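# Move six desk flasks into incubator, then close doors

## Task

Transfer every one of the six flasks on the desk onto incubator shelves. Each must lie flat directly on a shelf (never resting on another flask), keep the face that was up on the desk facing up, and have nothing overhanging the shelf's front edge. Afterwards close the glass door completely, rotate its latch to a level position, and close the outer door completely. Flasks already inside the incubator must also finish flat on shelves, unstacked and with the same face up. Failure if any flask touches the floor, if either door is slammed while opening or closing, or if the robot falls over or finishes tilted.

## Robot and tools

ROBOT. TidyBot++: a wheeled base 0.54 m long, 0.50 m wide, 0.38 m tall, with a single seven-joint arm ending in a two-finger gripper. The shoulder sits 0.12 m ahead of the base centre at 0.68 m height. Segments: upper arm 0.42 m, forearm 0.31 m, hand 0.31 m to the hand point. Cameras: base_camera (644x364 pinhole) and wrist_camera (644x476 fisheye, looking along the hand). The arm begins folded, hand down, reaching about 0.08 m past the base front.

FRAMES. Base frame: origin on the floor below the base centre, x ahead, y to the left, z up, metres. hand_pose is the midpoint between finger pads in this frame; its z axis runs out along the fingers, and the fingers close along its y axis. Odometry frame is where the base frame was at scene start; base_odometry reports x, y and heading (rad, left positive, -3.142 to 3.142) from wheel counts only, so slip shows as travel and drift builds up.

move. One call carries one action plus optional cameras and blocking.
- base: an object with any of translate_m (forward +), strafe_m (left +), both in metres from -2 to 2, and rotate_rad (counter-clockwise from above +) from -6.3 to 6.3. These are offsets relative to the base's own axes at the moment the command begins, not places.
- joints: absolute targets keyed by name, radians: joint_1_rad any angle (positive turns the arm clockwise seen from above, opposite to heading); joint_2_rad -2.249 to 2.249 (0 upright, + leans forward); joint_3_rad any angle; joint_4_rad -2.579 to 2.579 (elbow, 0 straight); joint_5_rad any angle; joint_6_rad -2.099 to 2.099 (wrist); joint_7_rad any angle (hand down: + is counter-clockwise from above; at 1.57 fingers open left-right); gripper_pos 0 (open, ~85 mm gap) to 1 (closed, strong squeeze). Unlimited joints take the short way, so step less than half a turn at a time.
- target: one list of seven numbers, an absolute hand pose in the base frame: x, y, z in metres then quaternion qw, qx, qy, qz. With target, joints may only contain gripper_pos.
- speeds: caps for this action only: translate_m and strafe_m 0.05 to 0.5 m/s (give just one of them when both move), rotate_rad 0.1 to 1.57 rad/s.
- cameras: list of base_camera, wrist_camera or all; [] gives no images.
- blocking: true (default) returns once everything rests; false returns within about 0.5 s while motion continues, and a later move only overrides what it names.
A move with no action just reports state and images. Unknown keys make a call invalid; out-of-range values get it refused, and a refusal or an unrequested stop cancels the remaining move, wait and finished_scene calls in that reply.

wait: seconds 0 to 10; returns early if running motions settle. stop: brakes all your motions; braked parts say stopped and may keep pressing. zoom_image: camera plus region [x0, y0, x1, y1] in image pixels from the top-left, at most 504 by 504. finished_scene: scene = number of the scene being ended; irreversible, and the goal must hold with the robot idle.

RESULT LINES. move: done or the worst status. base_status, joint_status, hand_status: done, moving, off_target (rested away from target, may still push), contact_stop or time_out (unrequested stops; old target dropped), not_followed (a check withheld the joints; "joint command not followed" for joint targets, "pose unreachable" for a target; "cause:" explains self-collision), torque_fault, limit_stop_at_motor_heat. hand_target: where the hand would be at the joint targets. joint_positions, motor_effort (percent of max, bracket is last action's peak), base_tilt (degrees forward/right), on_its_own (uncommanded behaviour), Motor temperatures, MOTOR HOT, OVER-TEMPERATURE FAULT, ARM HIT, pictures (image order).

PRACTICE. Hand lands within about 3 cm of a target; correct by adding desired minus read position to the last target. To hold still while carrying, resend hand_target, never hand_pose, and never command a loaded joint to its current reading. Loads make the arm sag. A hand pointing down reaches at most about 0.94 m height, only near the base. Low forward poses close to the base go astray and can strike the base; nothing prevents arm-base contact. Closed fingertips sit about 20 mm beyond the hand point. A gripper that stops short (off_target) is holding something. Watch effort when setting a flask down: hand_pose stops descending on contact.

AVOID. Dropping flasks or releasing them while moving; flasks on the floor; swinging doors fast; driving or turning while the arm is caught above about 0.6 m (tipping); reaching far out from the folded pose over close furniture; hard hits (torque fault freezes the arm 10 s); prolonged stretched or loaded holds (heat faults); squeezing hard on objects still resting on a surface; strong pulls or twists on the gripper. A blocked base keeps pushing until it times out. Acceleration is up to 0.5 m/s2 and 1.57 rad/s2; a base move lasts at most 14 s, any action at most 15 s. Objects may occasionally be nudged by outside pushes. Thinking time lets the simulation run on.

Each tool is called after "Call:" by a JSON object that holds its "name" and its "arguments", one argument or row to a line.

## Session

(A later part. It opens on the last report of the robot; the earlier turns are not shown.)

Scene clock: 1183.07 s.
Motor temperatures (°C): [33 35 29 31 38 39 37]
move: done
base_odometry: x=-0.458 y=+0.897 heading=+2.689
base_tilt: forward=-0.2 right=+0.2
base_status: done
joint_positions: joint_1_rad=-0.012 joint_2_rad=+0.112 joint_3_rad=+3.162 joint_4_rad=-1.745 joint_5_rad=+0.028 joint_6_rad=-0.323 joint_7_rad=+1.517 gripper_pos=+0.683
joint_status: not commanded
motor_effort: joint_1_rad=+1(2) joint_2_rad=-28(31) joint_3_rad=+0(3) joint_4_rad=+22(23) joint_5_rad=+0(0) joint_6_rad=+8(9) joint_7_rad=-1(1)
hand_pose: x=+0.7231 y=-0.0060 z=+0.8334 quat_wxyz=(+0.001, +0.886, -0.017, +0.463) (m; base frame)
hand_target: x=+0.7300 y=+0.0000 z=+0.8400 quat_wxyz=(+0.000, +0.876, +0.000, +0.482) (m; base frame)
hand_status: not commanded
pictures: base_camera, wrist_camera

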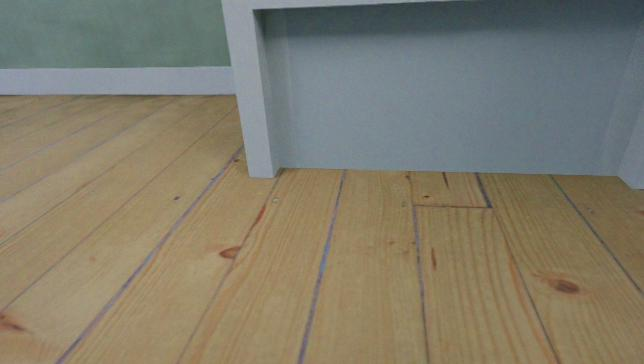

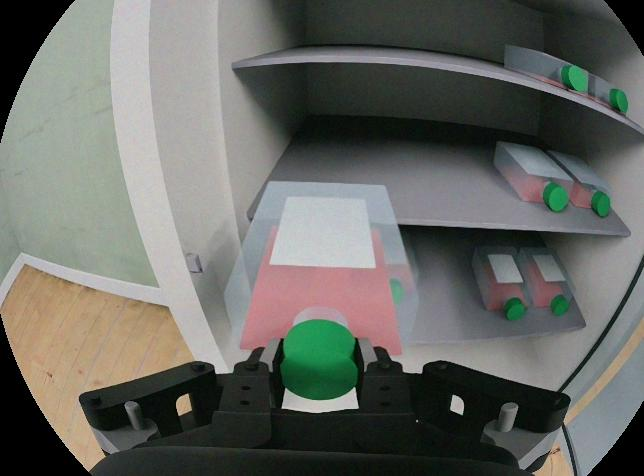

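Call:
{"name": "move", "arguments": {
  "base": {"translate_m":0.15},
  "speeds": {"translate_m":0.1}
}}

Scene clock: 1187.80 s.
Motor temperatures (°C): [33 35 29 31 38 39 37]
move: done
base_odometry: x=-0.594 y=+0.962 heading=+2.688
base_tilt: forward=-0.2 right=+0.3
base_status: done
joint_positions: joint_1_rad=-0.012 joint_2_rad=+0.113 joint_3_rad=+3.162 joint_4_rad=-1.745 joint_5_rad=+0.028 joint_6_rad=-0.322 joint_7_rad=+1.517 gripper_pos=+0.683
joint_status: not commanded
motor_effort: joint_1_rad=+0(3) joint_2_rad=-28(32) joint_3_rad=+0(2) joint_4_rad=+21(23) joint_5_rad=+0(0) joint_6_rad=+9(9) joint_7_rad=-1(1)
hand_pose: x=+0.7235 y=-0.0060 z=+0.8325 quat_wxyz=(+0.001, +0.886, -0.017, +0.462) (m; base frame)
hand_target: x=+0.7300 y=+0.0000 z=+0.8400 quat_wxyz=(+0.000, +0.876, +0.000, +0.482) (m; base frame)
hand_status: not commanded
pictures: base_camera, wrist_camera

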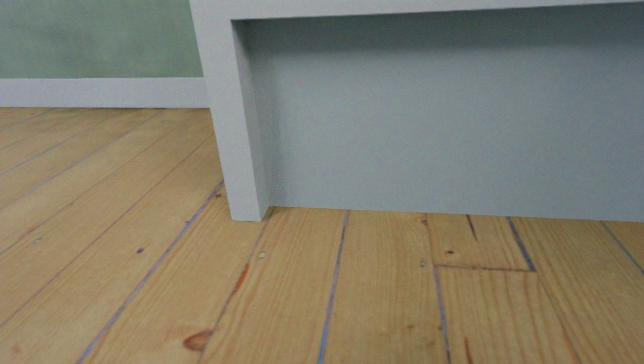

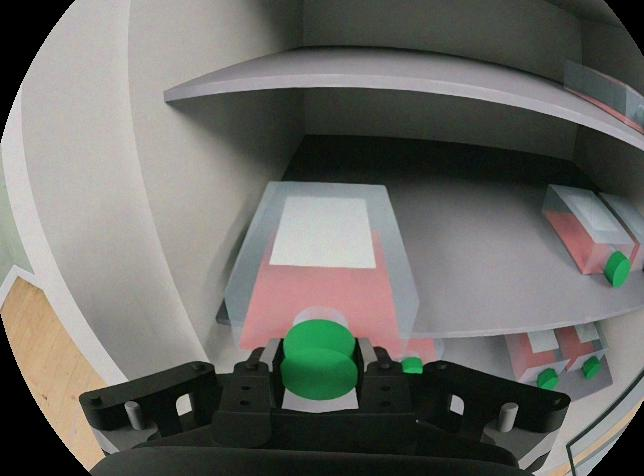

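Call:
{"name": "move", "arguments": {
  "target": [0.80, 0.0, 0.83, 0, 0.870, 0, 0.493],
  "cameras": []
}}

Call:
{"name": "move", "arguments": {
  "target": [0.85, 0.003, 0.815, 0, 0.870, 0, 0.493],
  "cameras": ["wrist_camera"]
}}

Call:
{"name": "move", "arguments": {
  "target": [0.857, 0.003, 0.80, 0, 0.870, 0, 0.493],
  "cameras": []
}}

Call:
{"name": "move", "arguments": {
  "target": [0.857, 0.003, 0.787, 0, 0.870, 0, 0.493],
  "cameras": ["wrist_camera"]
}}

Scene clock: 1194.17 s.
Motor temperatures (°C): [33 35 29 31 38 39 37]
move: done
base_odometry: x=-0.594 y=+0.962 heading=+2.688
base_tilt: forward=-0.2 right=+0.3
base_status: not commanded
joint_positions: joint_1_rad=-0.012 joint_2_rad=+0.269 joint_3_rad=+3.162 joint_4_rad=-1.631 joint_5_rad=+0.028 joint_6_rad=-0.289 joint_7_rad=+1.517 gripper_pos=+0.683
joint_status: not commanded
motor_effort: joint_1_rad=+1(2) joint_2_rad=-33(36) joint_3_rad=-1(1) joint_4_rad=+22(23) joint_5_rad=+0(1) joint_6_rad=+8(9) joint_7_rad=-1(1)
hand_pose: x=+0.7823 y=-0.0055 z=+0.8055 quat_wxyz=(+0.002, +0.888, -0.016, +0.459) (m; base frame)
hand_target: x=+0.8000 y=+0.0000 z=+0.8300 quat_wxyz=(+0.000, +0.870, +0.000, +0.493) (m; base frame)
hand_status: done (0.031 m and 4.8 deg from the pose sent, 0.077 m and 4.4 deg at the start)
pictures: none
No camera images: "cameras" was empty.

Scene clock: 1195.33 s.
Motor temperatures (°C): [33 35 29 31 38 39 37]
move: done
base_odometry: x=-0.593 y=+0.962 heading=+2.688
base_tilt: forward=-0.2 right=+0.2
base_status: not commanded
joint_positions: joint_1_rad=-0.012 joint_2_rad=+0.388 joint_3_rad=+3.162 joint_4_rad=-1.495 joint_5_rad=+0.028 joint_6_rad=-0.284 joint_7_rad=+1.517 gripper_pos=+0.683
joint_status: not commanded
motor_effort: joint_1_rad=+0(1) joint_2_rad=-37(39) joint_3_rad=-1(2) joint_4_rad=+22(23) joint_5_rad=+0(0) joint_6_rad=+8(9) joint_7_rad=-1(1)
hand_pose: x=+0.8350 y=-0.0051 z=+0.7998 quat_wxyz=(+0.002, +0.883, -0.015, +0.468) (m; base frame)
hand_target: x=+0.8500 y=+0.0030 z=+0.8150 quat_wxyz=(+0.000, +0.870, +0.000, +0.493) (m; base frame)
hand_status: done (0.023 m and 3.7 deg from the pose sent, 0.069 m and 4.8 deg at the start)
pictures: wrist_camera

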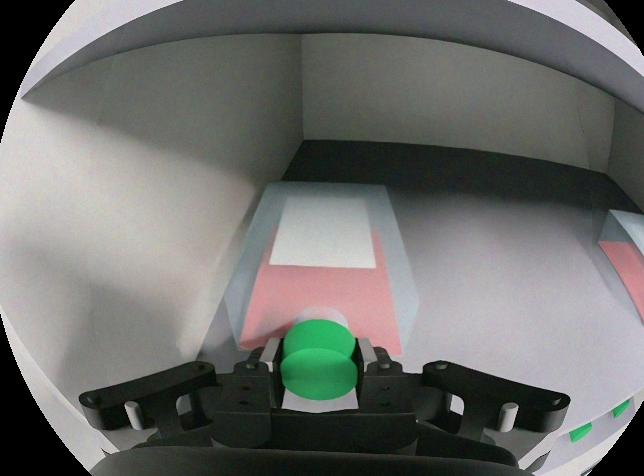

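Scene clock: 1196.00 s.
Motor temperatures (°C): [33 35 29 31 38 39 37]
move: done
base_odometry: x=-0.593 y=+0.962 heading=+2.688
base_tilt: forward=-0.3 right=+0.3
base_status: not commanded
joint_positions: joint_1_rad=-0.012 joint_2_rad=+0.405 joint_3_rad=+3.162 joint_4_rad=-1.495 joint_5_rad=+0.028 joint_6_rad=-0.250 joint_7_rad=+1.517 gripper_pos=+0.683
joint_status: not commanded
motor_effort: joint_1_rad=-1(1) joint_2_rad=-37(38) joint_3_rad=+0(2) joint_4_rad=+20(21) joint_5_rad=+0(0) joint_6_rad=+7(8) joint_7_rad=-1(1)
hand_pose: x=+0.8431 y=-0.0047 z=+0.7966 quat_wxyz=(+0.002, +0.879, -0.014, +0.476) (m; base frame)
hand_target: x=+0.8570 y=+0.0030 z=+0.8000 quat_wxyz=(+0.000, +0.870, +0.000, +0.493) (m; base frame)
hand_status: done (0.016 m and 2.8 deg from the pose sent, 0.023 m and 3.7 deg at the start)
pictures: none
No camera images: "cameras" was empty.

Scene clock: 1196.63 s.
Motor temperatures (°C): [33 35 29 31 38 39 37]
move: done
base_odometry: x=-0.593 y=+0.962 heading=+2.688
base_tilt: forward=-0.3 right=+0.3
base_status: not commanded
joint_positions: joint_1_rad=-0.012 joint_2_rad=+0.413 joint_3_rad=+3.162 joint_4_rad=-1.502 joint_5_rad=+0.028 joint_6_rad=-0.217 joint_7_rad=+1.517 gripper_pos=+0.683
joint_status: not commanded
motor_effort: joint_1_rad=+0(1) joint_2_rad=-37(38) joint_3_rad=-1(1) joint_4_rad=+21(22) joint_5_rad=+0(0) joint_6_rad=+8(8) joint_7_rad=-1(1)
hand_pose: x=+0.8476 y=-0.0044 z=+0.7959 quat_wxyz=(+0.001, +0.875, -0.014, +0.484) (m; base frame)
hand_target: x=+0.8570 y=+0.0030 z=+0.7870 quat_wxyz=(+0.000, +0.870, +0.000, +0.493) (m; base frame)
hand_status: done (0.015 m and 2.0 deg from the pose sent, 0.019 m and 2.8 deg at the start)
pictures: wrist_camera

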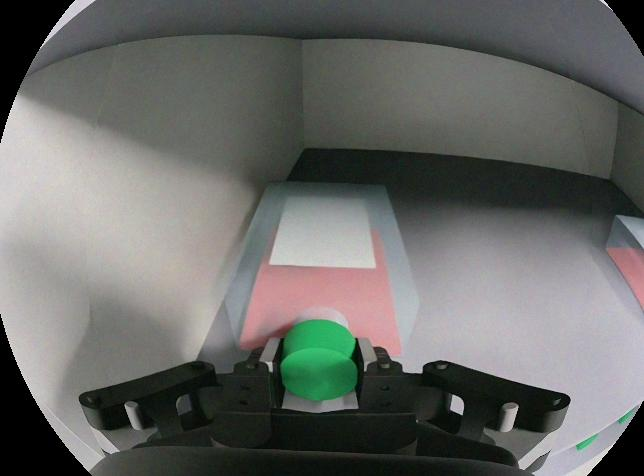

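Call:
{"name": "move", "arguments": {
  "target": [0.857, 0.003, 0.779, 0, 0.867, 0, 0.498],
  "cameras": ["wrist_camera"]
}}

Scene clock: 1201.30 s.
Motor temperatures (°C): [33 35 29 31 38 39 37]
move: done
base_odometry: x=-0.593 y=+0.962 heading=+2.688
base_tilt: forward=-0.2 right=+0.2
base_status: not commanded
joint_positions: joint_1_rad=-0.012 joint_2_rad=+0.417 joint_3_rad=+3.162 joint_4_rad=-1.520 joint_5_rad=+0.028 joint_6_rad=-0.170 joint_7_rad=+1.517 gripper_pos=+0.683
joint_status: not commanded
motor_effort: joint_1_rad=+1(2) joint_2_rad=-37(38) joint_3_rad=+0(1) joint_4_rad=+20(22) joint_5_rad=+0(0) joint_6_rad=+7(8) joint_7_rad=-1(1)
hand_pose: x=+0.8508 y=-0.0040 z=+0.7954 quat_wxyz=(+0.001, +0.869, -0.013, +0.495) (m; base frame)
hand_target: x=+0.8570 y=+0.0030 z=+0.7790 quat_wxyz=(+0.000, +0.867, +0.000, +0.498) (m; base frame)
hand_status: done (0.019 m and 1.6 deg from the pose sent, 0.021 m and 2.4 deg at the start)
pictures: wrist_camera

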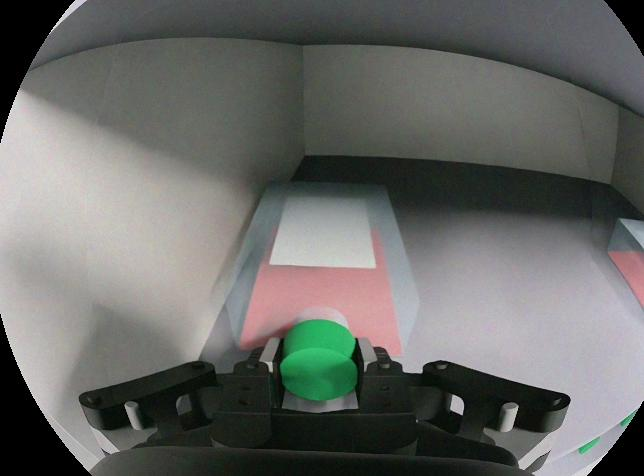

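Call:
{"name": "move", "arguments": {
  "target": [0.857, 0.003, 0.768, 0, 0.870, 0, 0.493],
  "cameras": []
}}

Call:
{"name": "move", "arguments": {
  "target": [0.857, 0.003, 0.758, 0, 0.872, 0, 0.4895],
  "cameras": ["wrist_camera"]
}}

Scene clock: 1208.90 s.
Motor temperatures (°C): [33 35 29 31 38 39 37]
move: done
base_odometry: x=-0.593 y=+0.962 heading=+2.688
base_tilt: forward=-0.3 right=+0.3
base_status: not commanded
joint_positions: joint_1_rad=-0.012 joint_2_rad=+0.421 joint_3_rad=+3.162 joint_4_rad=-1.520 joint_5_rad=+0.028 joint_6_rad=-0.158 joint_7_rad=+1.517 gripper_pos=+0.683
joint_status: not commanded
motor_effort: joint_1_rad=+0(1) joint_2_rad=-36(37) joint_3_rad=+0(2) joint_4_rad=+20(21) joint_5_rad=+0(0) joint_6_rad=+7(8) joint_7_rad=-1(1)
hand_pose: x=+0.8529 y=-0.0039 z=+0.7951 quat_wxyz=(+0.001, +0.867, -0.013, +0.498) (m; base frame)
hand_target: x=+0.8570 y=+0.0030 z=+0.7680 quat_wxyz=(+0.000, +0.870, +0.000, +0.493) (m; base frame)
hand_status: done (0.028 m and 1.6 deg from the pose sent, 0.029 m and 1.5 deg at the start)
pictures: none
No camera images: "cameras" was empty.

Scene clock: 1209.43 s.
Motor temperatures (°C): [33 35 29 31 38 39 37]
move: off_target
base_odometry: x=-0.593 y=+0.962 heading=+2.688
base_tilt: forward=-0.3 right=+0.2
base_status: not commanded
joint_positions: joint_1_rad=-0.012 joint_2_rad=+0.425 joint_3_rad=+3.162 joint_4_rad=-1.524 joint_5_rad=+0.028 joint_6_rad=-0.141 joint_7_rad=+1.517 gripper_pos=+0.683
joint_status: not commanded
motor_effort: joint_1_rad=+0(1) joint_2_rad=-35(36) joint_3_rad=-1(2) joint_4_rad=+19(20) joint_5_rad=+0(0) joint_6_rad=+7(8) joint_7_rad=-1(1)
hand_pose: x=+0.8551 y=-0.0037 z=+0.7948 quat_wxyz=(+0.000, +0.865, -0.013, +0.502) (m; base frame)
hand_target: x=+0.8570 y=+0.0030 z=+0.7580 quat_wxyz=(+0.000, +0.872, +0.000, +0.490) (m; base frame)
hand_status: off_target (0.037 m and 2.2 deg from the pose sent, 0.038 m and 1.9 deg at the start)
pictures: wrist_camera

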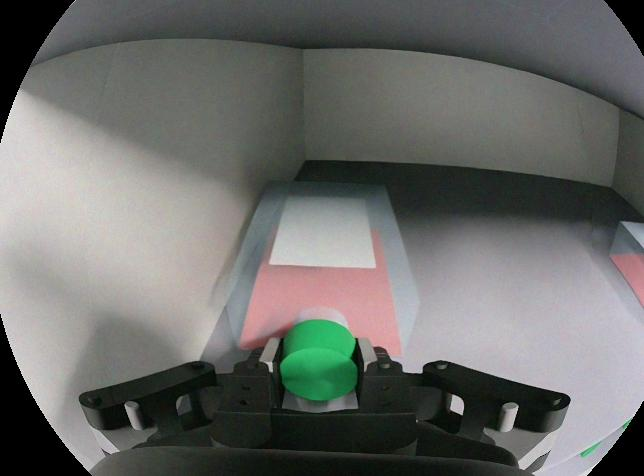

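Call:
{"name": "move", "arguments": {
  "target": [0.855, 0.0, 0.784, 0, 0.870, 0, 0.493],
  "cameras": []
}}

Call:
{"name": "move", "arguments": {
  "joints": {"gripper_pos":0.45},
  "cameras": ["wrist_camera"]
}}

Call:
{"name": "move", "arguments": {
  "base": {"translate_m":-0.25},
  "speeds": {"translate_m":0.12},
  "cameras": ["wrist_camera"]
}}

Scene clock: 1219.00 s.
Motor temperatures (°C): [33 35 29 31 38 39 37]
move: done
base_odometry: x=-0.593 y=+0.962 heading=+2.688
base_tilt: forward=-0.3 right=+0.3
base_status: not commanded
joint_positions: joint_1_rad=-0.008 joint_2_rad=+0.425 joint_3_rad=+3.157 joint_4_rad=-1.521 joint_5_rad=+0.028 joint_6_rad=-0.146 joint_7_rad=+1.518 gripper_pos=+0.683
joint_status: not commanded
motor_effort: joint_1_rad=-1(1) joint_2_rad=-36(38) joint_3_rad=-1(2) joint_4_rad=+19(21) joint_5_rad=+0(0) joint_6_rad=+6(8) joint_7_rad=-1(1)
hand_pose: x=+0.8550 y=-0.0038 z=+0.7951 quat_wxyz=(+0.000, +0.865, -0.013, +0.501) (m; base frame)
hand_target: x=+0.8550 y=+0.0000 z=+0.7840 quat_wxyz=(+0.000, +0.870, +0.000, +0.493) (m; base frame)
hand_status: done (0.012 m and 1.8 deg from the pose sent, 0.011 m and 1.9 deg at the start)
pictures: none
No camera images: "cameras" was empty.

Scene clock: 1219.83 s.
Motor temperatures (°C): [33 35 29 31 38 39 37]
move: done
base_odometry: x=-0.593 y=+0.962 heading=+2.688
base_tilt: forward=-0.2 right=+0.3
base_status: not commanded
joint_positions: joint_1_rad=-0.008 joint_2_rad=+0.425 joint_3_rad=+3.157 joint_4_rad=-1.521 joint_5_rad=+0.028 joint_6_rad=-0.146 joint_7_rad=+1.518 gripper_pos=+0.450
joint_status: all done
motor_effort: joint_1_rad=+1(1) joint_2_rad=-39(39) joint_3_rad=+0(2) joint_4_rad=+21(21) joint_5_rad=+0(0) joint_6_rad=+7(9) joint_7_rad=+0(1)
hand_pose: x=+0.8550 y=-0.0038 z=+0.7951 quat_wxyz=(+0.000, +0.865, -0.013, +0.501) (m; base frame)
hand_target: x=+0.8550 y=+0.0000 z=+0.7840 quat_wxyz=(+0.000, +0.870, +0.000, +0.493) (m; base frame)
hand_status: not commanded
pictures: wrist_camera

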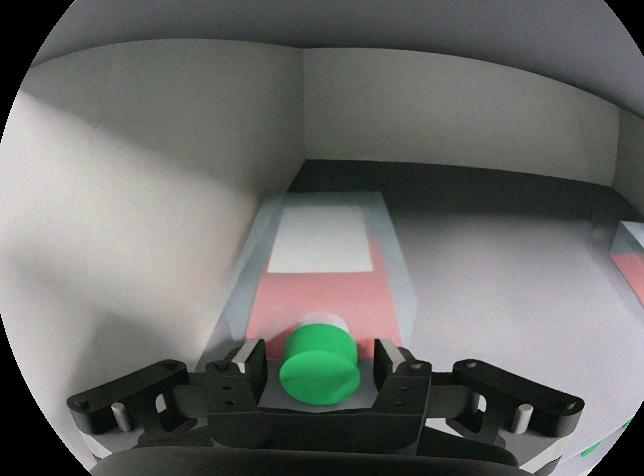

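Scene clock: 1222.50 s.
Motor temperatures (°C): [33 35 29 31 38 39 37]
move: done
base_odometry: x=-0.369 y=+0.853 heading=+2.686
base_tilt: forward=-0.2 right=+0.3
base_status: done
joint_positions: joint_1_rad=-0.007 joint_2_rad=+0.427 joint_3_rad=+3.155 joint_4_rad=-1.521 joint_5_rad=+0.028 joint_6_rad=-0.146 joint_7_rad=+1.518 gripper_pos=+0.450
joint_status: not commanded
motor_effort: joint_1_rad=+0(3) joint_2_rad=-38(41) joint_3_rad=-1(2) joint_4_rad=+20(22) joint_5_rad=+0(0) joint_6_rad=+8(9) joint_7_rad=+0(1)
hand_pose: x=+0.8553 y=-0.0035 z=+0.7931 quat_wxyz=(+0.000, +0.866, -0.013, +0.500) (m; base frame)
hand_target: x=+0.8550 y=+0.0000 z=+0.7840 quat_wxyz=(+0.000, +0.870, +0.000, +0.493) (m; base frame)
hand_status: not commanded
pictures: wrist_camera

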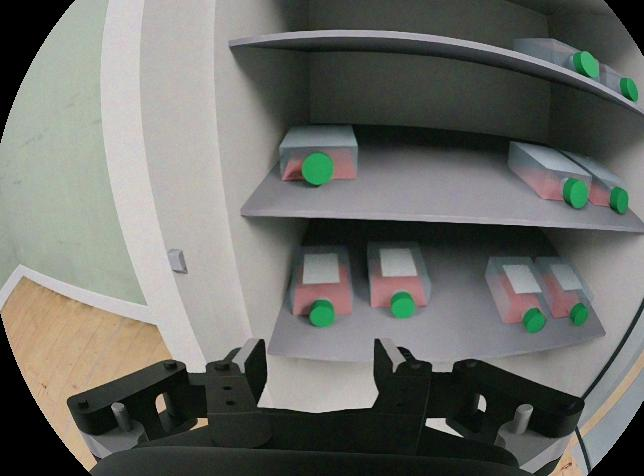

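Call:
{"name": "move", "arguments": {
  "base": {"translate_m":-0.45},
  "speeds": {"translate_m":0.35},
  "cameras": ["base_camera"]
}}

Call:
{"name": "move", "arguments": {
  "base": {"rotate_rad":1.547},
  "target": [0.62, 0, 1.06, 0, 0.883, 0, 0.469],
  "cameras": []
}}

Scene clock: 1231.67 s.
Motor temperatures (°C): [33 35 29 31 38 39 37]
move: done
base_odometry: x=+0.036 y=+0.655 heading=+2.685
base_tilt: forward=-0.2 right=+0.3
base_status: done
joint_positions: joint_1_rad=-0.006 joint_2_rad=+0.429 joint_3_rad=+3.155 joint_4_rad=-1.521 joint_5_rad=+0.028 joint_6_rad=-0.146 joint_7_rad=+1.518 gripper_pos=+0.450
joint_status: not commanded
motor_effort: joint_1_rad=+1(2) joint_2_rad=-38(41) joint_3_rad=-1(2) joint_4_rad=+21(22) joint_5_rad=+0(0) joint_6_rad=+8(8) joint_7_rad=-1(1)
hand_pose: x=+0.8555 y=-0.0036 z=+0.7918 quat_wxyz=(-0.001, +0.866, -0.013, +0.499) (m; base frame)
hand_target: x=+0.8550 y=+0.0000 z=+0.7840 quat_wxyz=(+0.000, +0.870, +0.000, +0.493) (m; base frame)
hand_status: not commanded
pictures: base_camera

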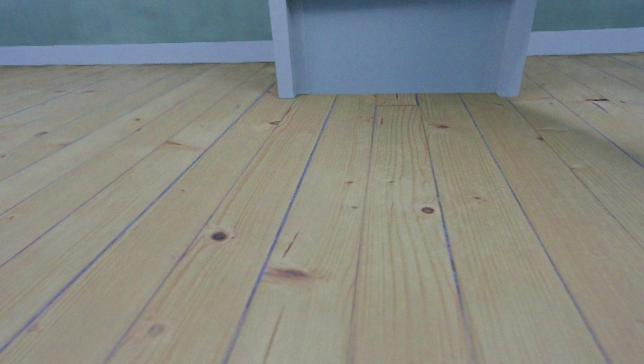

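Scene clock: 1233.93 s.
Motor temperatures (°C): [33 35 29 31 38 39 37]
move: done
base_odometry: x=+0.036 y=+0.655 heading=-2.052
base_tilt: forward=-0.2 right=+0.3
base_status: done
joint_positions: joint_1_rad=-0.023 joint_2_rad=-0.084 joint_3_rad=+3.151 joint_4_rad=-1.249 joint_5_rad=+0.028 joint_6_rad=-0.974 joint_7_rad=+1.518 gripper_pos=+0.450
joint_status: not commanded
motor_effort: joint_1_rad=+1(5) joint_2_rad=-19(42) joint_3_rad=-1(4) joint_4_rad=+20(23) joint_5_rad=+0(1) joint_6_rad=+8(8) joint_7_rad=-1(1)
hand_pose: x=+0.6352 y=+0.0008 z=+1.0573 quat_wxyz=(-0.002, +0.877, -0.016, +0.480) (m; base frame)
hand_target: x=+0.6200 y=+0.0000 z=+1.0600 quat_wxyz=(+0.000, +0.883, +0.000, +0.469) (m; base frame)
hand_status: done (0.015 m and 2.4 deg from the pose sent, 0.357 m and 4.2 deg at the start)
pictures: none
No camera images: "cameras" was empty.

Call:
{"name": "move", "arguments": {
  "base": {"translate_m":1.197,"strafe_m":0.889},
  "joints": {"gripper_pos":1},
  "cameras": ["wrist_camera"]
}}

Scene clock: 1257.40 s.
Motor temperatures (°C): [33 35 29 31 38 39 37]
move: done
base_odometry: x=+0.269 y=-0.818 heading=-2.052
base_tilt: forward=-0.3 right=+0.2
base_status: done
joint_positions: joint_1_rad=-0.023 joint_2_rad=-0.092 joint_3_rad=+3.152 joint_4_rad=-1.248 joint_5_rad=+0.028 joint_6_rad=-0.978 joint_7_rad=+1.518 gripper_pos=+0.999
joint_status: all done
motor_effort: joint_1_rad=+0(3) joint_2_rad=-18(24) joint_3_rad=-1(3) joint_4_rad=+20(22) joint_5_rad=+0(1) joint_6_rad=+8(8) joint_7_rad=-1(1)
hand_pose: x=+0.6315 y=+0.0000 z=+1.0608 quat_wxyz=(-0.002, +0.876, -0.017, +0.482) (m; base frame)
hand_target: x=+0.6200 y=+0.0000 z=+1.0600 quat_wxyz=(+0.000, +0.883, +0.000, +0.469) (m; base frame)
hand_status: not commanded
pictures: wrist_camera

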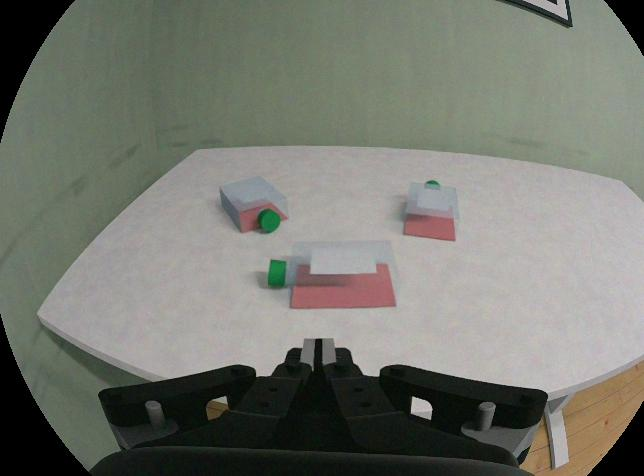

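Call:
{"name": "move", "arguments": {
  "base": {"translate_m":0.1},
  "target": [0.62, -0.04, 0.97, 0, 0.883, 0, 0.469],
  "cameras": []
}}

Call:
{"name": "move", "arguments": {
  "target": [0.66, -0.055, 0.91, 0, 0.883, 0, 0.469],
  "cameras": []
}}

Call:
{"name": "move", "arguments": {
  "target": [0.76, -0.055, 0.91, 0, 0.883, 0, 0.469],
  "cameras": ["wrist_camera"]
}}

Call:
{"name": "move", "arguments": {
  "base": {"translate_m":0.06},
  "speeds": {"translate_m":0.08},
  "cameras": ["wrist_camera"]
}}

Scene clock: 1272.27 s.
Motor temperatures (°C): [33 35 29 31 38 39 37]
move: done
base_odometry: x=+0.223 y=-0.907 heading=-2.051
base_tilt: forward=-0.2 right=+0.2
base_status: done
joint_positions: joint_1_rad=-0.023 joint_2_rad=-0.137 joint_3_rad=+3.270 joint_4_rad=-1.558 joint_5_rad=-0.083 joint_6_rad=-0.814 joint_7_rad=+1.682 gripper_pos=+0.999
joint_status: not commanded
motor_effort: joint_1_rad=+0(2) joint_2_rad=-17(22) joint_3_rad=+0(2) joint_4_rad=+22(23) joint_5_rad=-1(1) joint_6_rad=+7(8) joint_7_rad=-1(1)
hand_pose: x=+0.6181 y=-0.0369 z=+0.9547 quat_wxyz=(+0.000, +0.898, -0.013, +0.440) (m; base frame)
hand_target: x=+0.6200 y=-0.0400 z=+0.9700 quat_wxyz=(+0.000, +0.883, +0.000, +0.469) (m; base frame)
hand_status: done (0.016 m and 4.1 deg from the pose sent, 0.100 m and 2.6 deg at the start)
pictures: none
No camera images: "cameras" was empty.

Scene clock: 1273.53 s.
Motor temperatures (°C): [33 35 29 31 38 39 37]
move: done
base_odometry: x=+0.223 y=-0.907 heading=-2.051
base_tilt: forward=-0.3 right=+0.2
base_status: not commanded
joint_positions: joint_1_rad=-0.001 joint_2_rad=-0.087 joint_3_rad=+3.288 joint_4_rad=-1.666 joint_5_rad=-0.223 joint_6_rad=-0.621 joint_7_rad=+1.839 gripper_pos=+0.999
joint_status: not commanded
motor_effort: joint_1_rad=+0(1) joint_2_rad=-20(22) joint_3_rad=-1(2) joint_4_rad=+22(22) joint_5_rad=-1(1) joint_6_rad=+7(8) joint_7_rad=-1(1)
hand_pose: x=+0.6505 y=-0.0382 z=+0.9198 quat_wxyz=(-0.010, +0.887, +0.001, +0.462) (m; base frame)
hand_target: x=+0.6600 y=-0.0550 z=+0.9100 quat_wxyz=(+0.000, +0.883, +0.000, +0.469) (m; base frame)
hand_status: done (0.022 m and 1.5 deg from the pose sent, 0.064 m and 4.1 deg at the start)
pictures: none
No camera images: "cameras" was empty.

Scene clock: 1274.83 s.
Motor temperatures (°C): [33 35 29 31 38 39 37]
move: done
base_odometry: x=+0.223 y=-0.907 heading=-2.051
base_tilt: forward=-0.3 right=+0.2
base_status: not commanded
joint_positions: joint_1_rad=+0.133 joint_2_rad=+0.136 joint_3_rad=+3.155 joint_4_rad=-1.442 joint_5_rad=-0.224 joint_6_rad=-0.614 joint_7_rad=+1.839 gripper_pos=+0.999
joint_status: not commanded
motor_effort: joint_1_rad=+1(2) joint_2_rad=-25(26) joint_3_rad=-1(2) joint_4_rad=+19(21) joint_5_rad=-1(1) joint_6_rad=+5(7) joint_7_rad=-1(1)
hand_pose: x=+0.7431 y=-0.0497 z=+0.9199 quat_wxyz=(-0.002, +0.885, +0.003, +0.465) (m; base frame)
hand_target: x=+0.7600 y=-0.0550 z=+0.9100 quat_wxyz=(+0.000, +0.883, +0.000, +0.469) (m; base frame)
hand_status: done (0.020 m and 0.7 deg from the pose sent, 0.111 m and 1.5 deg at the start)
pictures: wrist_camera

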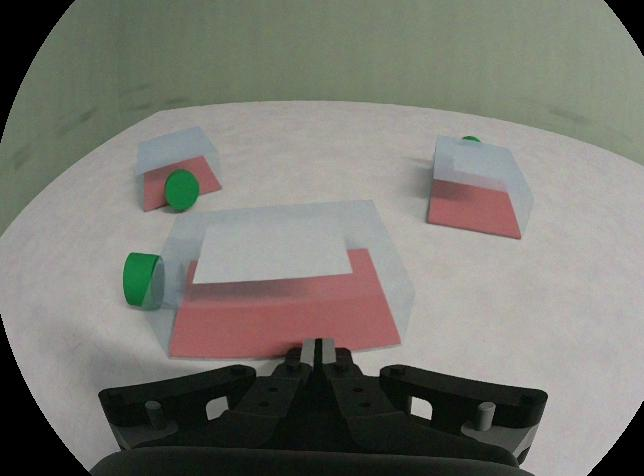

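Scene clock: 1276.10 s.
Motor temperatures (°C): [33 35 29 31 38 39 37]
move: done
base_odometry: x=+0.196 y=-0.960 heading=-2.051
base_tilt: forward=-0.3 right=+0.3
base_status: done
joint_positions: joint_1_rad=+0.135 joint_2_rad=+0.140 joint_3_rad=+3.154 joint_4_rad=-1.438 joint_5_rad=-0.224 joint_6_rad=-0.612 joint_7_rad=+1.839 gripper_pos=+0.999
joint_status: not commanded
motor_effort: joint_1_rad=+0(1) joint_2_rad=-24(27) joint_3_rad=-1(2) joint_4_rad=+19(22) joint_5_rad=-1(1) joint_6_rad=+5(7) joint_7_rad=+0(1)
hand_pose: x=+0.7450 y=-0.0510 z=+0.9199 quat_wxyz=(-0.002, +0.885, +0.002, +0.466) (m; base frame)
hand_target: x=+0.7600 y=-0.0550 z=+0.9100 quat_wxyz=(+0.000, +0.883, +0.000, +0.469) (m; base frame)
hand_status: not commanded
pictures: wrist_camera

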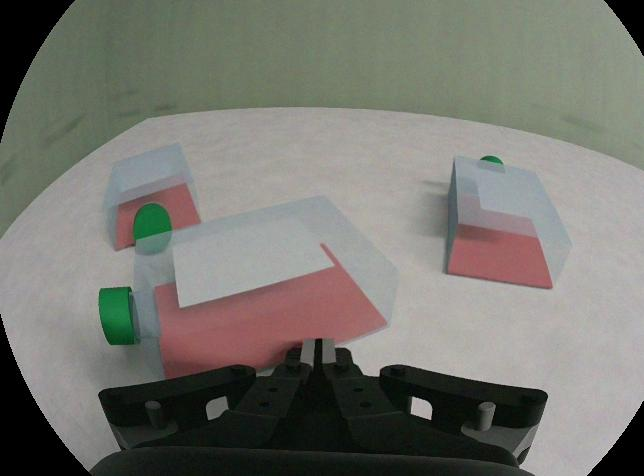

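Call:
{"name": "move", "arguments": {
  "base": {"translate_m":0.05,"strafe_m":-0.025},
  "speeds": {"translate_m":0.08},
  "cameras": ["wrist_camera"]
}}

Call:
{"name": "move", "arguments": {
  "base": {"translate_m":0.05},
  "speeds": {"translate_m":0.08},
  "cameras": ["wrist_camera"]
}}

Scene clock: 1281.97 s.
Motor temperatures (°C): [33 35 29 31 38 39 37]
move: done
base_odometry: x=+0.151 y=-0.993 heading=-2.050
base_tilt: forward=-0.3 right=+0.3
base_status: done
joint_positions: joint_1_rad=+0.136 joint_2_rad=+0.142 joint_3_rad=+3.152 joint_4_rad=-1.437 joint_5_rad=-0.224 joint_6_rad=-0.610 joint_7_rad=+1.839 gripper_pos=+0.999
joint_status: not commanded
motor_effort: joint_1_rad=+0(2) joint_2_rad=-25(27) joint_3_rad=-1(2) joint_4_rad=+19(22) joint_5_rad=-1(1) joint_6_rad=+5(8) joint_7_rad=-1(1)
hand_pose: x=+0.7461 y=-0.0508 z=+0.9199 quat_wxyz=(-0.002, +0.885, +0.002, +0.466) (m; base frame)
hand_target: x=+0.7600 y=-0.0550 z=+0.9100 quat_wxyz=(+0.000, +0.883, +0.000, +0.469) (m; base frame)
hand_status: not commanded
pictures: wrist_camera

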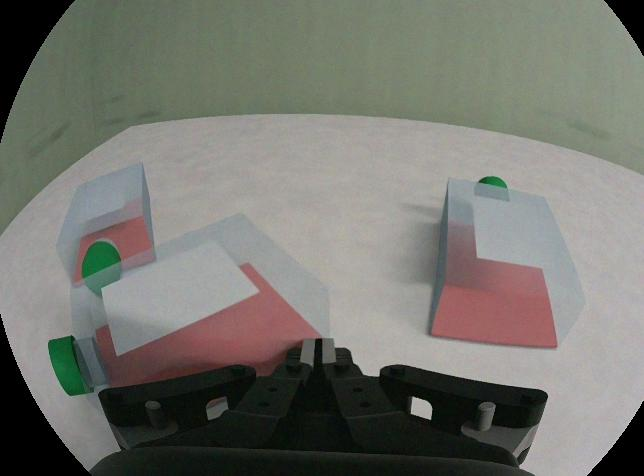

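Scene clock: 1283.10 s.
Motor temperatures (°C): [33 35 29 31 38 39 37]
move: done
base_odometry: x=+0.127 y=-1.038 heading=-2.051
base_tilt: forward=-0.2 right=+0.2
base_status: done
joint_positions: joint_1_rad=+0.137 joint_2_rad=+0.144 joint_3_rad=+3.152 joint_4_rad=-1.435 joint_5_rad=-0.224 joint_6_rad=-0.609 joint_7_rad=+1.839 gripper_pos=+0.999
joint_status: not commanded
motor_effort: joint_1_rad=+0(3) joint_2_rad=-24(28) joint_3_rad=-1(2) joint_4_rad=+18(22) joint_5_rad=-1(1) joint_6_rad=+5(8) joint_7_rad=-1(1)
hand_pose: x=+0.7469 y=-0.0516 z=+0.9198 quat_wxyz=(-0.002, +0.885, +0.002, +0.466) (m; base frame)
hand_target: x=+0.7600 y=-0.0550 z=+0.9100 quat_wxyz=(+0.000, +0.883, +0.000, +0.469) (m; base frame)
hand_status: not commanded
pictures: wrist_camera

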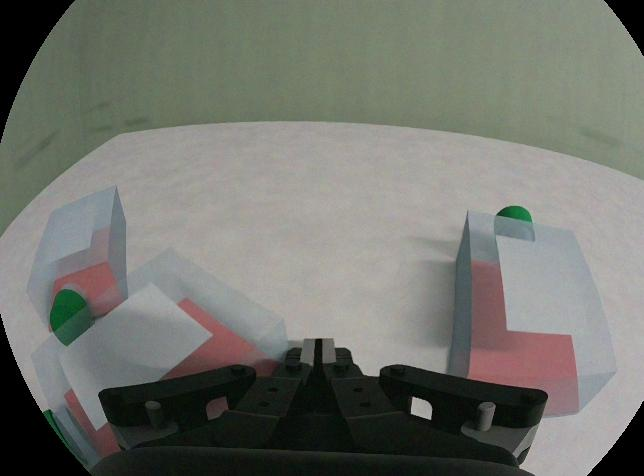

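Call:
{"name": "move", "arguments": {
  "target": [0.66, -0.02, 1.02, 0, 0.883, 0, 0.469],
  "joints": {"gripper_pos":0},
  "cameras": []
}}

Call:
{"name": "move", "arguments": {
  "base": {"translate_m":-0.14},
  "target": [0.6, 0.3, 1.02, 0.161, 0.829, -0.302, 0.443],
  "cameras": ["wrist_camera"]
}}

Scene clock: 1292.80 s.
Motor temperatures (°C): [33 35 29 31 38 39 37]
move: done
base_odometry: x=+0.127 y=-1.038 heading=-2.051
base_tilt: forward=-0.3 right=+0.3
base_status: not commanded
joint_positions: joint_1_rad=+0.019 joint_2_rad=-0.042 joint_3_rad=+3.187 joint_4_rad=-1.326 joint_5_rad=-0.122 joint_6_rad=-0.835 joint_7_rad=+1.732 gripper_pos=+0.000
joint_status: all done
motor_effort: joint_1_rad=+0(2) joint_2_rad=-20(33) joint_3_rad=+0(2) joint_4_rad=+21(24) joint_5_rad=-1(2) joint_6_rad=+7(8) joint_7_rad=-1(1)
hand_pose: x=+0.6691 y=-0.0065 z=+1.0306 quat_wxyz=(-0.005, +0.870, +0.028, +0.492) (m; base frame)
hand_target: x=+0.6600 y=-0.0200 z=+1.0200 quat_wxyz=(+0.000, +0.883, +0.000, +0.469) (m; base frame)
hand_status: done (0.019 m and 4.4 deg from the pose sent, 0.136 m and 0.5 deg at the start)
pictures: none
No camera images: "cameras" was empty.

Scene clock: 1303.33 s.
Motor temperatures (°C): [33 35 29 31 38 39 37]
move: time_out
base_odometry: x=+0.192 y=-0.913 heading=-2.051
base_tilt: forward=-0.2 right=+0.2
base_status: done
joint_positions: joint_1_rad=-1.036 joint_2_rad=+0.846 joint_3_rad=+3.741 joint_4_rad=-0.046 joint_5_rad=+0.597 joint_6_rad=-2.017 joint_7_rad=+0.582 gripper_pos=+0.000
joint_status: not commanded
motor_effort: joint_1_rad=+1(7) joint_2_rad=-43(51) joint_3_rad=+3(5) joint_4_rad=+12(22) joint_5_rad=+5(6) joint_6_rad=+5(8) joint_7_rad=+0(1)
hand_pose: x=+0.6132 y=+0.3106 z=+0.9855 quat_wxyz=(+0.171, +0.828, -0.292, +0.447) (m; base frame)
hand_target: x=+0.6141 y=+0.3100 z=+0.9868 quat_wxyz=(+0.171, +0.826, -0.293, +0.450) (m; base frame)
hand_status: time_out (0.038 m and 1.7 deg from the pose sent, 0.314 m and 43.2 deg at the start; a joint's target at an end of its range on 117 of 300 steps)
pictures: wrist_camera

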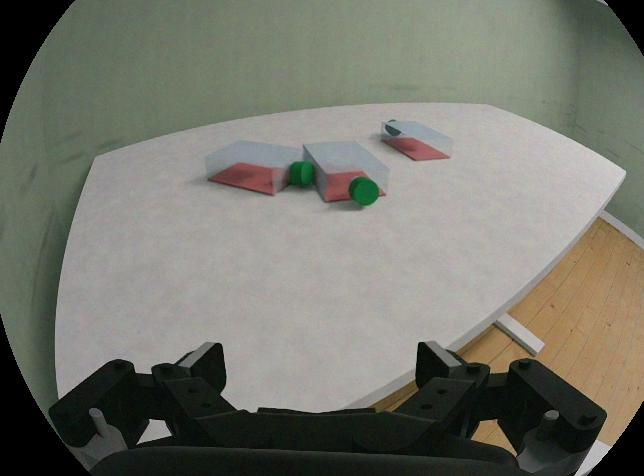

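Call:
{"name": "move", "arguments": {
  "base": {"translate_m":0.04},
  "target": [0.69, 0.10, 0.985, 0.0612, 0.8754, -0.1152, 0.465],
  "speeds": {"translate_m":0.15},
  "cameras": ["wrist_camera"]
}}

Scene clock: 1314.50 s.
Motor temperatures (°C): [33 35 29 31 38 39 37]
move: done
base_odometry: x=+0.173 y=-0.949 heading=-2.051
base_tilt: forward=-0.3 right=+0.2
base_status: done
joint_positions: joint_1_rad=-0.464 joint_2_rad=+0.154 joint_3_rad=+3.127 joint_4_rad=-1.223 joint_5_rad=+0.656 joint_6_rad=-1.117 joint_7_rad=+0.632 gripper_pos=+0.000
joint_status: not commanded
motor_effort: joint_1_rad=+0(5) joint_2_rad=-27(46) joint_3_rad=-1(4) joint_4_rad=+20(21) joint_5_rad=+5(6) joint_6_rad=+5(5) joint_7_rad=-1(1)
hand_pose: x=+0.6851 y=+0.1021 z=+0.9662 quat_wxyz=(+0.046, +0.884, -0.165, +0.436) (m; base frame)
hand_target: x=+0.6900 y=+0.1000 z=+0.9850 quat_wxyz=(+0.061, +0.876, -0.115, +0.465) (m; base frame)
hand_status: done (0.020 m and 6.9 deg from the pose sent, 0.224 m and 24.6 deg at the start)
pictures: wrist_camera

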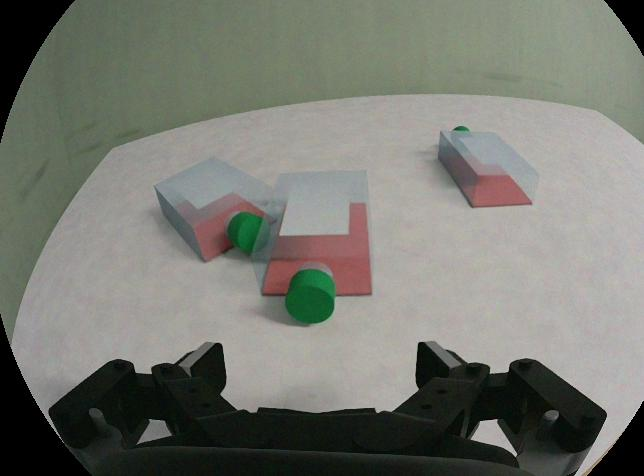

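Call:
{"name": "move", "arguments": {
  "target": [0.772, 0.088, 0.925, 0.0782, 0.8722, -0.1472, 0.4633],
  "cameras": ["wrist_camera"]
}}

Scene clock: 1323.00 s.
Motor temperatures (°C): [33 36 29 31 38 39 37]
move: done
base_odometry: x=+0.173 y=-0.949 heading=-2.051
base_tilt: forward=-0.3 right=+0.3
base_status: not commanded
joint_positions: joint_1_rad=-0.531 joint_2_rad=+0.304 joint_3_rad=+3.354 joint_4_rad=-1.223 joint_5_rad=+0.656 joint_6_rad=-0.966 joint_7_rad=+0.632 gripper_pos=+0.000
joint_status: not commanded
motor_effort: joint_1_rad=+1(2) joint_2_rad=-32(35) joint_3_rad=+2(2) joint_4_rad=+20(22) joint_5_rad=+5(5) joint_6_rad=+4(5) joint_7_rad=-1(1)
hand_pose: x=+0.7575 y=+0.0692 z=+0.9145 quat_wxyz=(+0.094, +0.874, -0.173, +0.443) (m; base frame)
hand_target: x=+0.7720 y=+0.0880 z=+0.9250 quat_wxyz=(+0.078, +0.871, -0.147, +0.463) (m; base frame)
hand_status: done (0.026 m and 4.2 deg from the pose sent, 0.097 m and 5.4 deg at the start)
pictures: wrist_camera

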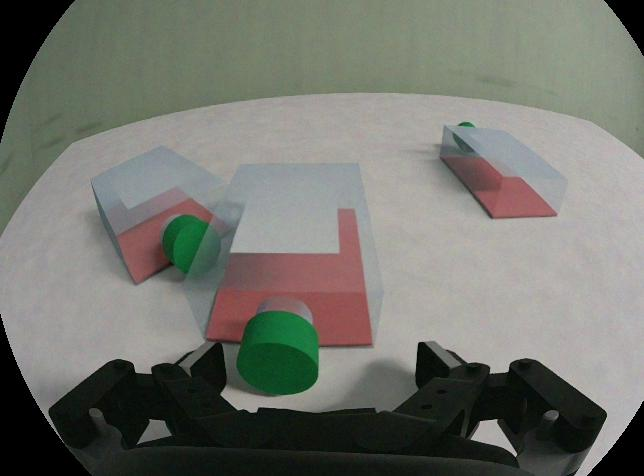

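Call:
{"name": "move", "arguments": {
  "target": [0.777, 0.109, 0.925, 0.0782, 0.8722, -0.1472, 0.4633],
  "cameras": ["wrist_camera"]
}}

Scene clock: 1326.57 s.
Motor temperatures (°C): [33 36 29 31 38 39 37]
move: done
base_odometry: x=+0.173 y=-0.949 heading=-2.051
base_tilt: forward=-0.2 right=+0.3
base_status: not commanded
joint_positions: joint_1_rad=-0.586 joint_2_rad=+0.327 joint_3_rad=+3.387 joint_4_rad=-1.175 joint_5_rad=+0.656 joint_6_rad=-0.965 joint_7_rad=+0.632 gripper_pos=+0.000
joint_status: not commanded
motor_effort: joint_1_rad=+1(3) joint_2_rad=-33(34) joint_3_rad=+2(4) joint_4_rad=+20(22) joint_5_rad=+5(5) joint_6_rad=+4(5) joint_7_rad=-1(1)
hand_pose: x=+0.7667 y=+0.0938 z=+0.9284 quat_wxyz=(+0.087, +0.869, -0.162, +0.459) (m; base frame)
hand_target: x=+0.7770 y=+0.1090 z=+0.9250 quat_wxyz=(+0.078, +0.871, -0.147, +0.463) (m; base frame)
hand_status: done (0.019 m and 2.0 deg from the pose sent, 0.046 m and 4.2 deg at the start)
pictures: wrist_camera

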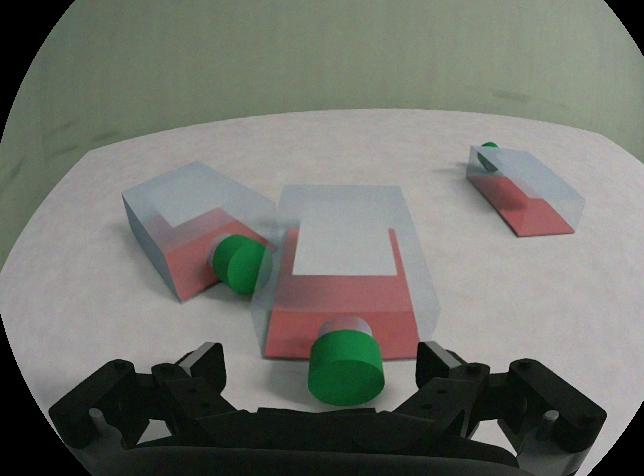

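Call:
{"name": "move", "arguments": {
  "target": [0.774, 0.099, 0.912, 0.0782, 0.8722, -0.1472, 0.4633],
  "cameras": ["wrist_camera"]
}}

Scene clock: 1329.97 s.
Motor temperatures (°C): [33 36 29 31 38 39 37]
move: done
base_odometry: x=+0.173 y=-0.949 heading=-2.051
base_tilt: forward=-0.3 right=+0.3
base_status: not commanded
joint_positions: joint_1_rad=-0.585 joint_2_rad=+0.326 joint_3_rad=+3.387 joint_4_rad=-1.210 joint_5_rad=+0.656 joint_6_rad=-0.940 joint_7_rad=+0.632 gripper_pos=+0.000
joint_status: not commanded
motor_effort: joint_1_rad=+0(1) joint_2_rad=-32(34) joint_3_rad=+1(3) joint_4_rad=+18(21) joint_5_rad=+4(5) joint_6_rad=+3(5) joint_7_rad=+0(1)
hand_pose: x=+0.7660 y=+0.0952 z=+0.9141 quat_wxyz=(+0.088, +0.874, -0.154, +0.453) (m; base frame)
hand_target: x=+0.7740 y=+0.0990 z=+0.9120 quat_wxyz=(+0.078, +0.871, -0.147, +0.463) (m; base frame)
hand_status: done (0.009 m and 1.8 deg from the pose sent, 0.019 m and 2.0 deg at the start)
pictures: wrist_camera

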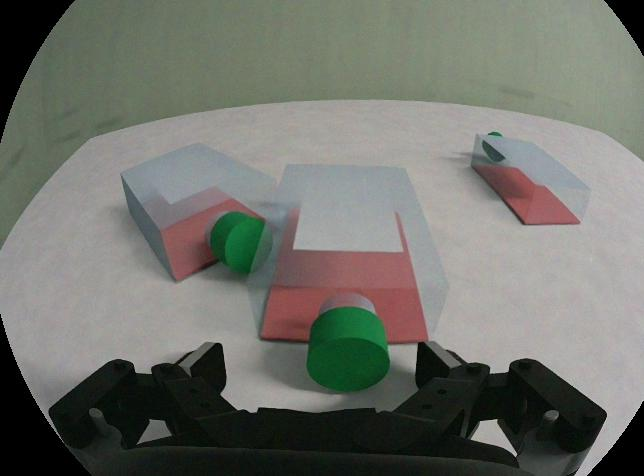

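Call:
{"name": "move", "arguments": {
  "target": [0.776, 0.08, 0.914, 0.0782, 0.8722, -0.1472, 0.4633],
  "cameras": ["wrist_camera"]
}}

Scene clock: 1333.10 s.
Motor temperatures (°C): [33 36 29 31 38 39 37]
move: done
base_odometry: x=+0.173 y=-0.949 heading=-2.051
base_tilt: forward=-0.3 right=+0.3
base_status: not commanded
joint_positions: joint_1_rad=-0.553 joint_2_rad=+0.326 joint_3_rad=+3.387 joint_4_rad=-1.217 joint_5_rad=+0.656 joint_6_rad=-0.918 joint_7_rad=+0.632 gripper_pos=+0.000
joint_status: not commanded
motor_effort: joint_1_rad=+0(3) joint_2_rad=-33(34) joint_3_rad=+1(3) joint_4_rad=+20(21) joint_5_rad=+4(5) joint_6_rad=+4(5) joint_7_rad=-1(1)
hand_pose: x=+0.7719 y=+0.0775 z=+0.9140 quat_wxyz=(+0.090, +0.870, -0.163, +0.456) (m; base frame)
hand_target: x=+0.7760 y=+0.0800 z=+0.9140 quat_wxyz=(+0.078, +0.871, -0.147, +0.463) (m; base frame)
hand_status: done (0.005 m and 2.4 deg from the pose sent, 0.018 m and 1.8 deg at the start)
pictures: wrist_camera

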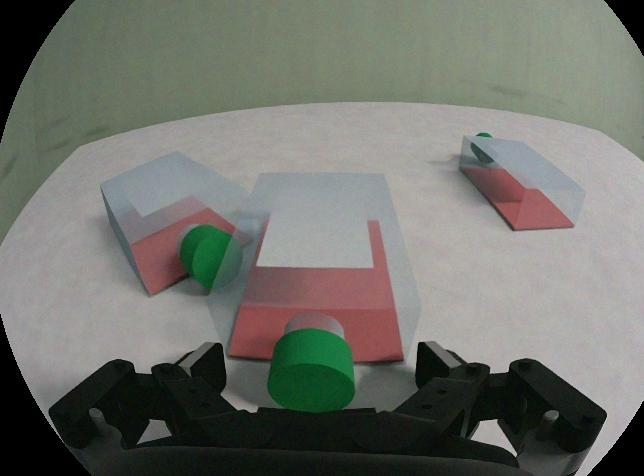

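Call:
{"name": "move", "arguments": {
  "target": [0.772, 0.084, 0.914, 0.0782, 0.8722, -0.1472, 0.4633],
  "cameras": []
}}

Call:
{"name": "move", "arguments": {
  "joints": {"gripper_pos":1},
  "cameras": ["wrist_camera"]
}}

Call:
{"name": "move", "arguments": {
  "target": [0.74, 0.09, 1.0, 0.0782, 0.8722, -0.1472, 0.4633],
  "cameras": ["wrist_camera"]
}}

Scene clock: 1342.30 s.
Motor temperatures (°C): [33 36 29 31 38 39 37]
move: done
base_odometry: x=+0.173 y=-0.949 heading=-2.051
base_tilt: forward=-0.3 right=+0.2
base_status: not commanded
joint_positions: joint_1_rad=-0.553 joint_2_rad=+0.324 joint_3_rad=+3.387 joint_4_rad=-1.220 joint_5_rad=+0.656 joint_6_rad=-0.918 joint_7_rad=+0.632 gripper_pos=+0.000
joint_status: not commanded
motor_effort: joint_1_rad=+1(2) joint_2_rad=-32(33) joint_3_rad=+2(2) joint_4_rad=+20(21) joint_5_rad=+4(5) joint_6_rad=+4(5) joint_7_rad=+0(1)
hand_pose: x=+0.7709 y=+0.0769 z=+0.9139 quat_wxyz=(+0.090, +0.870, -0.163, +0.456) (m; base frame)
hand_target: x=+0.7720 y=+0.0840 z=+0.9140 quat_wxyz=(+0.078, +0.871, -0.147, +0.463) (m; base frame)
hand_status: done (0.007 m and 2.4 deg from the pose sent, 0.007 m and 2.4 deg at the start)
pictures: none
No camera images: "cameras" was empty.

Scene clock: 1343.40 s.
Motor temperatures (°C): [33 36 29 31 38 39 37]
move: off_target
base_odometry: x=+0.173 y=-0.949 heading=-2.051
base_tilt: forward=-0.3 right=+0.2
base_status: not commanded
joint_positions: joint_1_rad=-0.552 joint_2_rad=+0.313 joint_3_rad=+3.387 joint_4_rad=-1.220 joint_5_rad=+0.656 joint_6_rad=-0.915 joint_7_rad=+0.632 gripper_pos=+0.685
joint_status: gripper_pos off_target (ended at +0.685, target +1.000)
motor_effort: joint_1_rad=+1(2) joint_2_rad=-30(31) joint_3_rad=+1(2) joint_4_rad=+20(20) joint_5_rad=+4(4) joint_6_rad=+4(5) joint_7_rad=+0(1)
hand_pose: x=+0.7694 y=+0.0762 z=+0.9209 quat_wxyz=(+0.086, +0.868, -0.164, +0.461) (m; base frame)
hand_target: x=+0.7720 y=+0.0840 z=+0.9140 quat_wxyz=(+0.078, +0.871, -0.147, +0.463) (m; base frame)
hand_status: not commanded
pictures: wrist_camera

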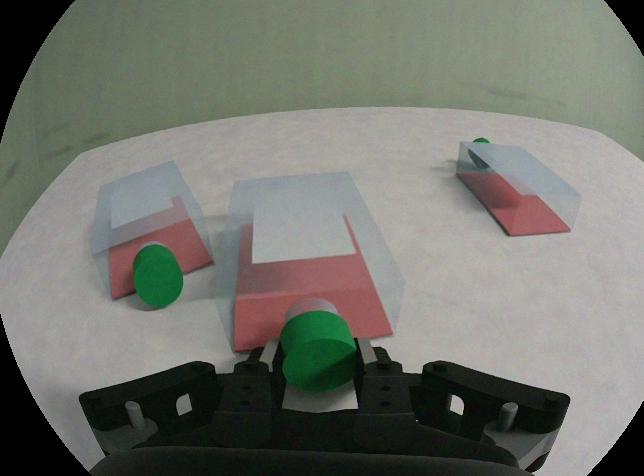

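Scene clock: 1344.67 s.
Motor temperatures (°C): [33 36 29 31 38 39 37]
move: done
base_odometry: x=+0.173 y=-0.949 heading=-2.051
base_tilt: forward=-0.3 right=+0.3
base_status: not commanded
joint_positions: joint_1_rad=-0.552 joint_2_rad=+0.292 joint_3_rad=+3.325 joint_4_rad=-1.040 joint_5_rad=+0.655 joint_6_rad=-1.061 joint_7_rad=+0.710 gripper_pos=+0.685
joint_status: not commanded
motor_effort: joint_1_rad=+1(1) joint_2_rad=-33(36) joint_3_rad=+1(3) joint_4_rad=+21(23) joint_5_rad=+5(5) joint_6_rad=+6(6) joint_7_rad=-1(1)
hand_pose: x=+0.7552 y=+0.0927 z=+0.9962 quat_wxyz=(+0.077, +0.859, -0.159, +0.481) (m; base frame)
hand_target: x=+0.7400 y=+0.0900 z=+1.0000 quat_wxyz=(+0.078, +0.871, -0.147, +0.463) (m; base frame)
hand_status: done (0.016 m and 2.9 deg from the pose sent, 0.086 m and 2.2 deg at the start)
pictures: wrist_camera

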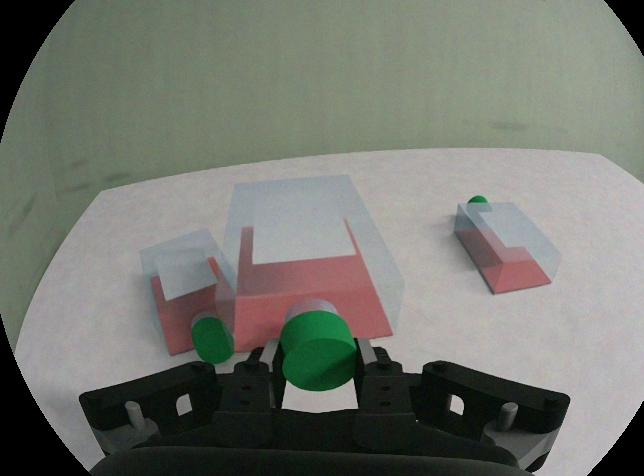

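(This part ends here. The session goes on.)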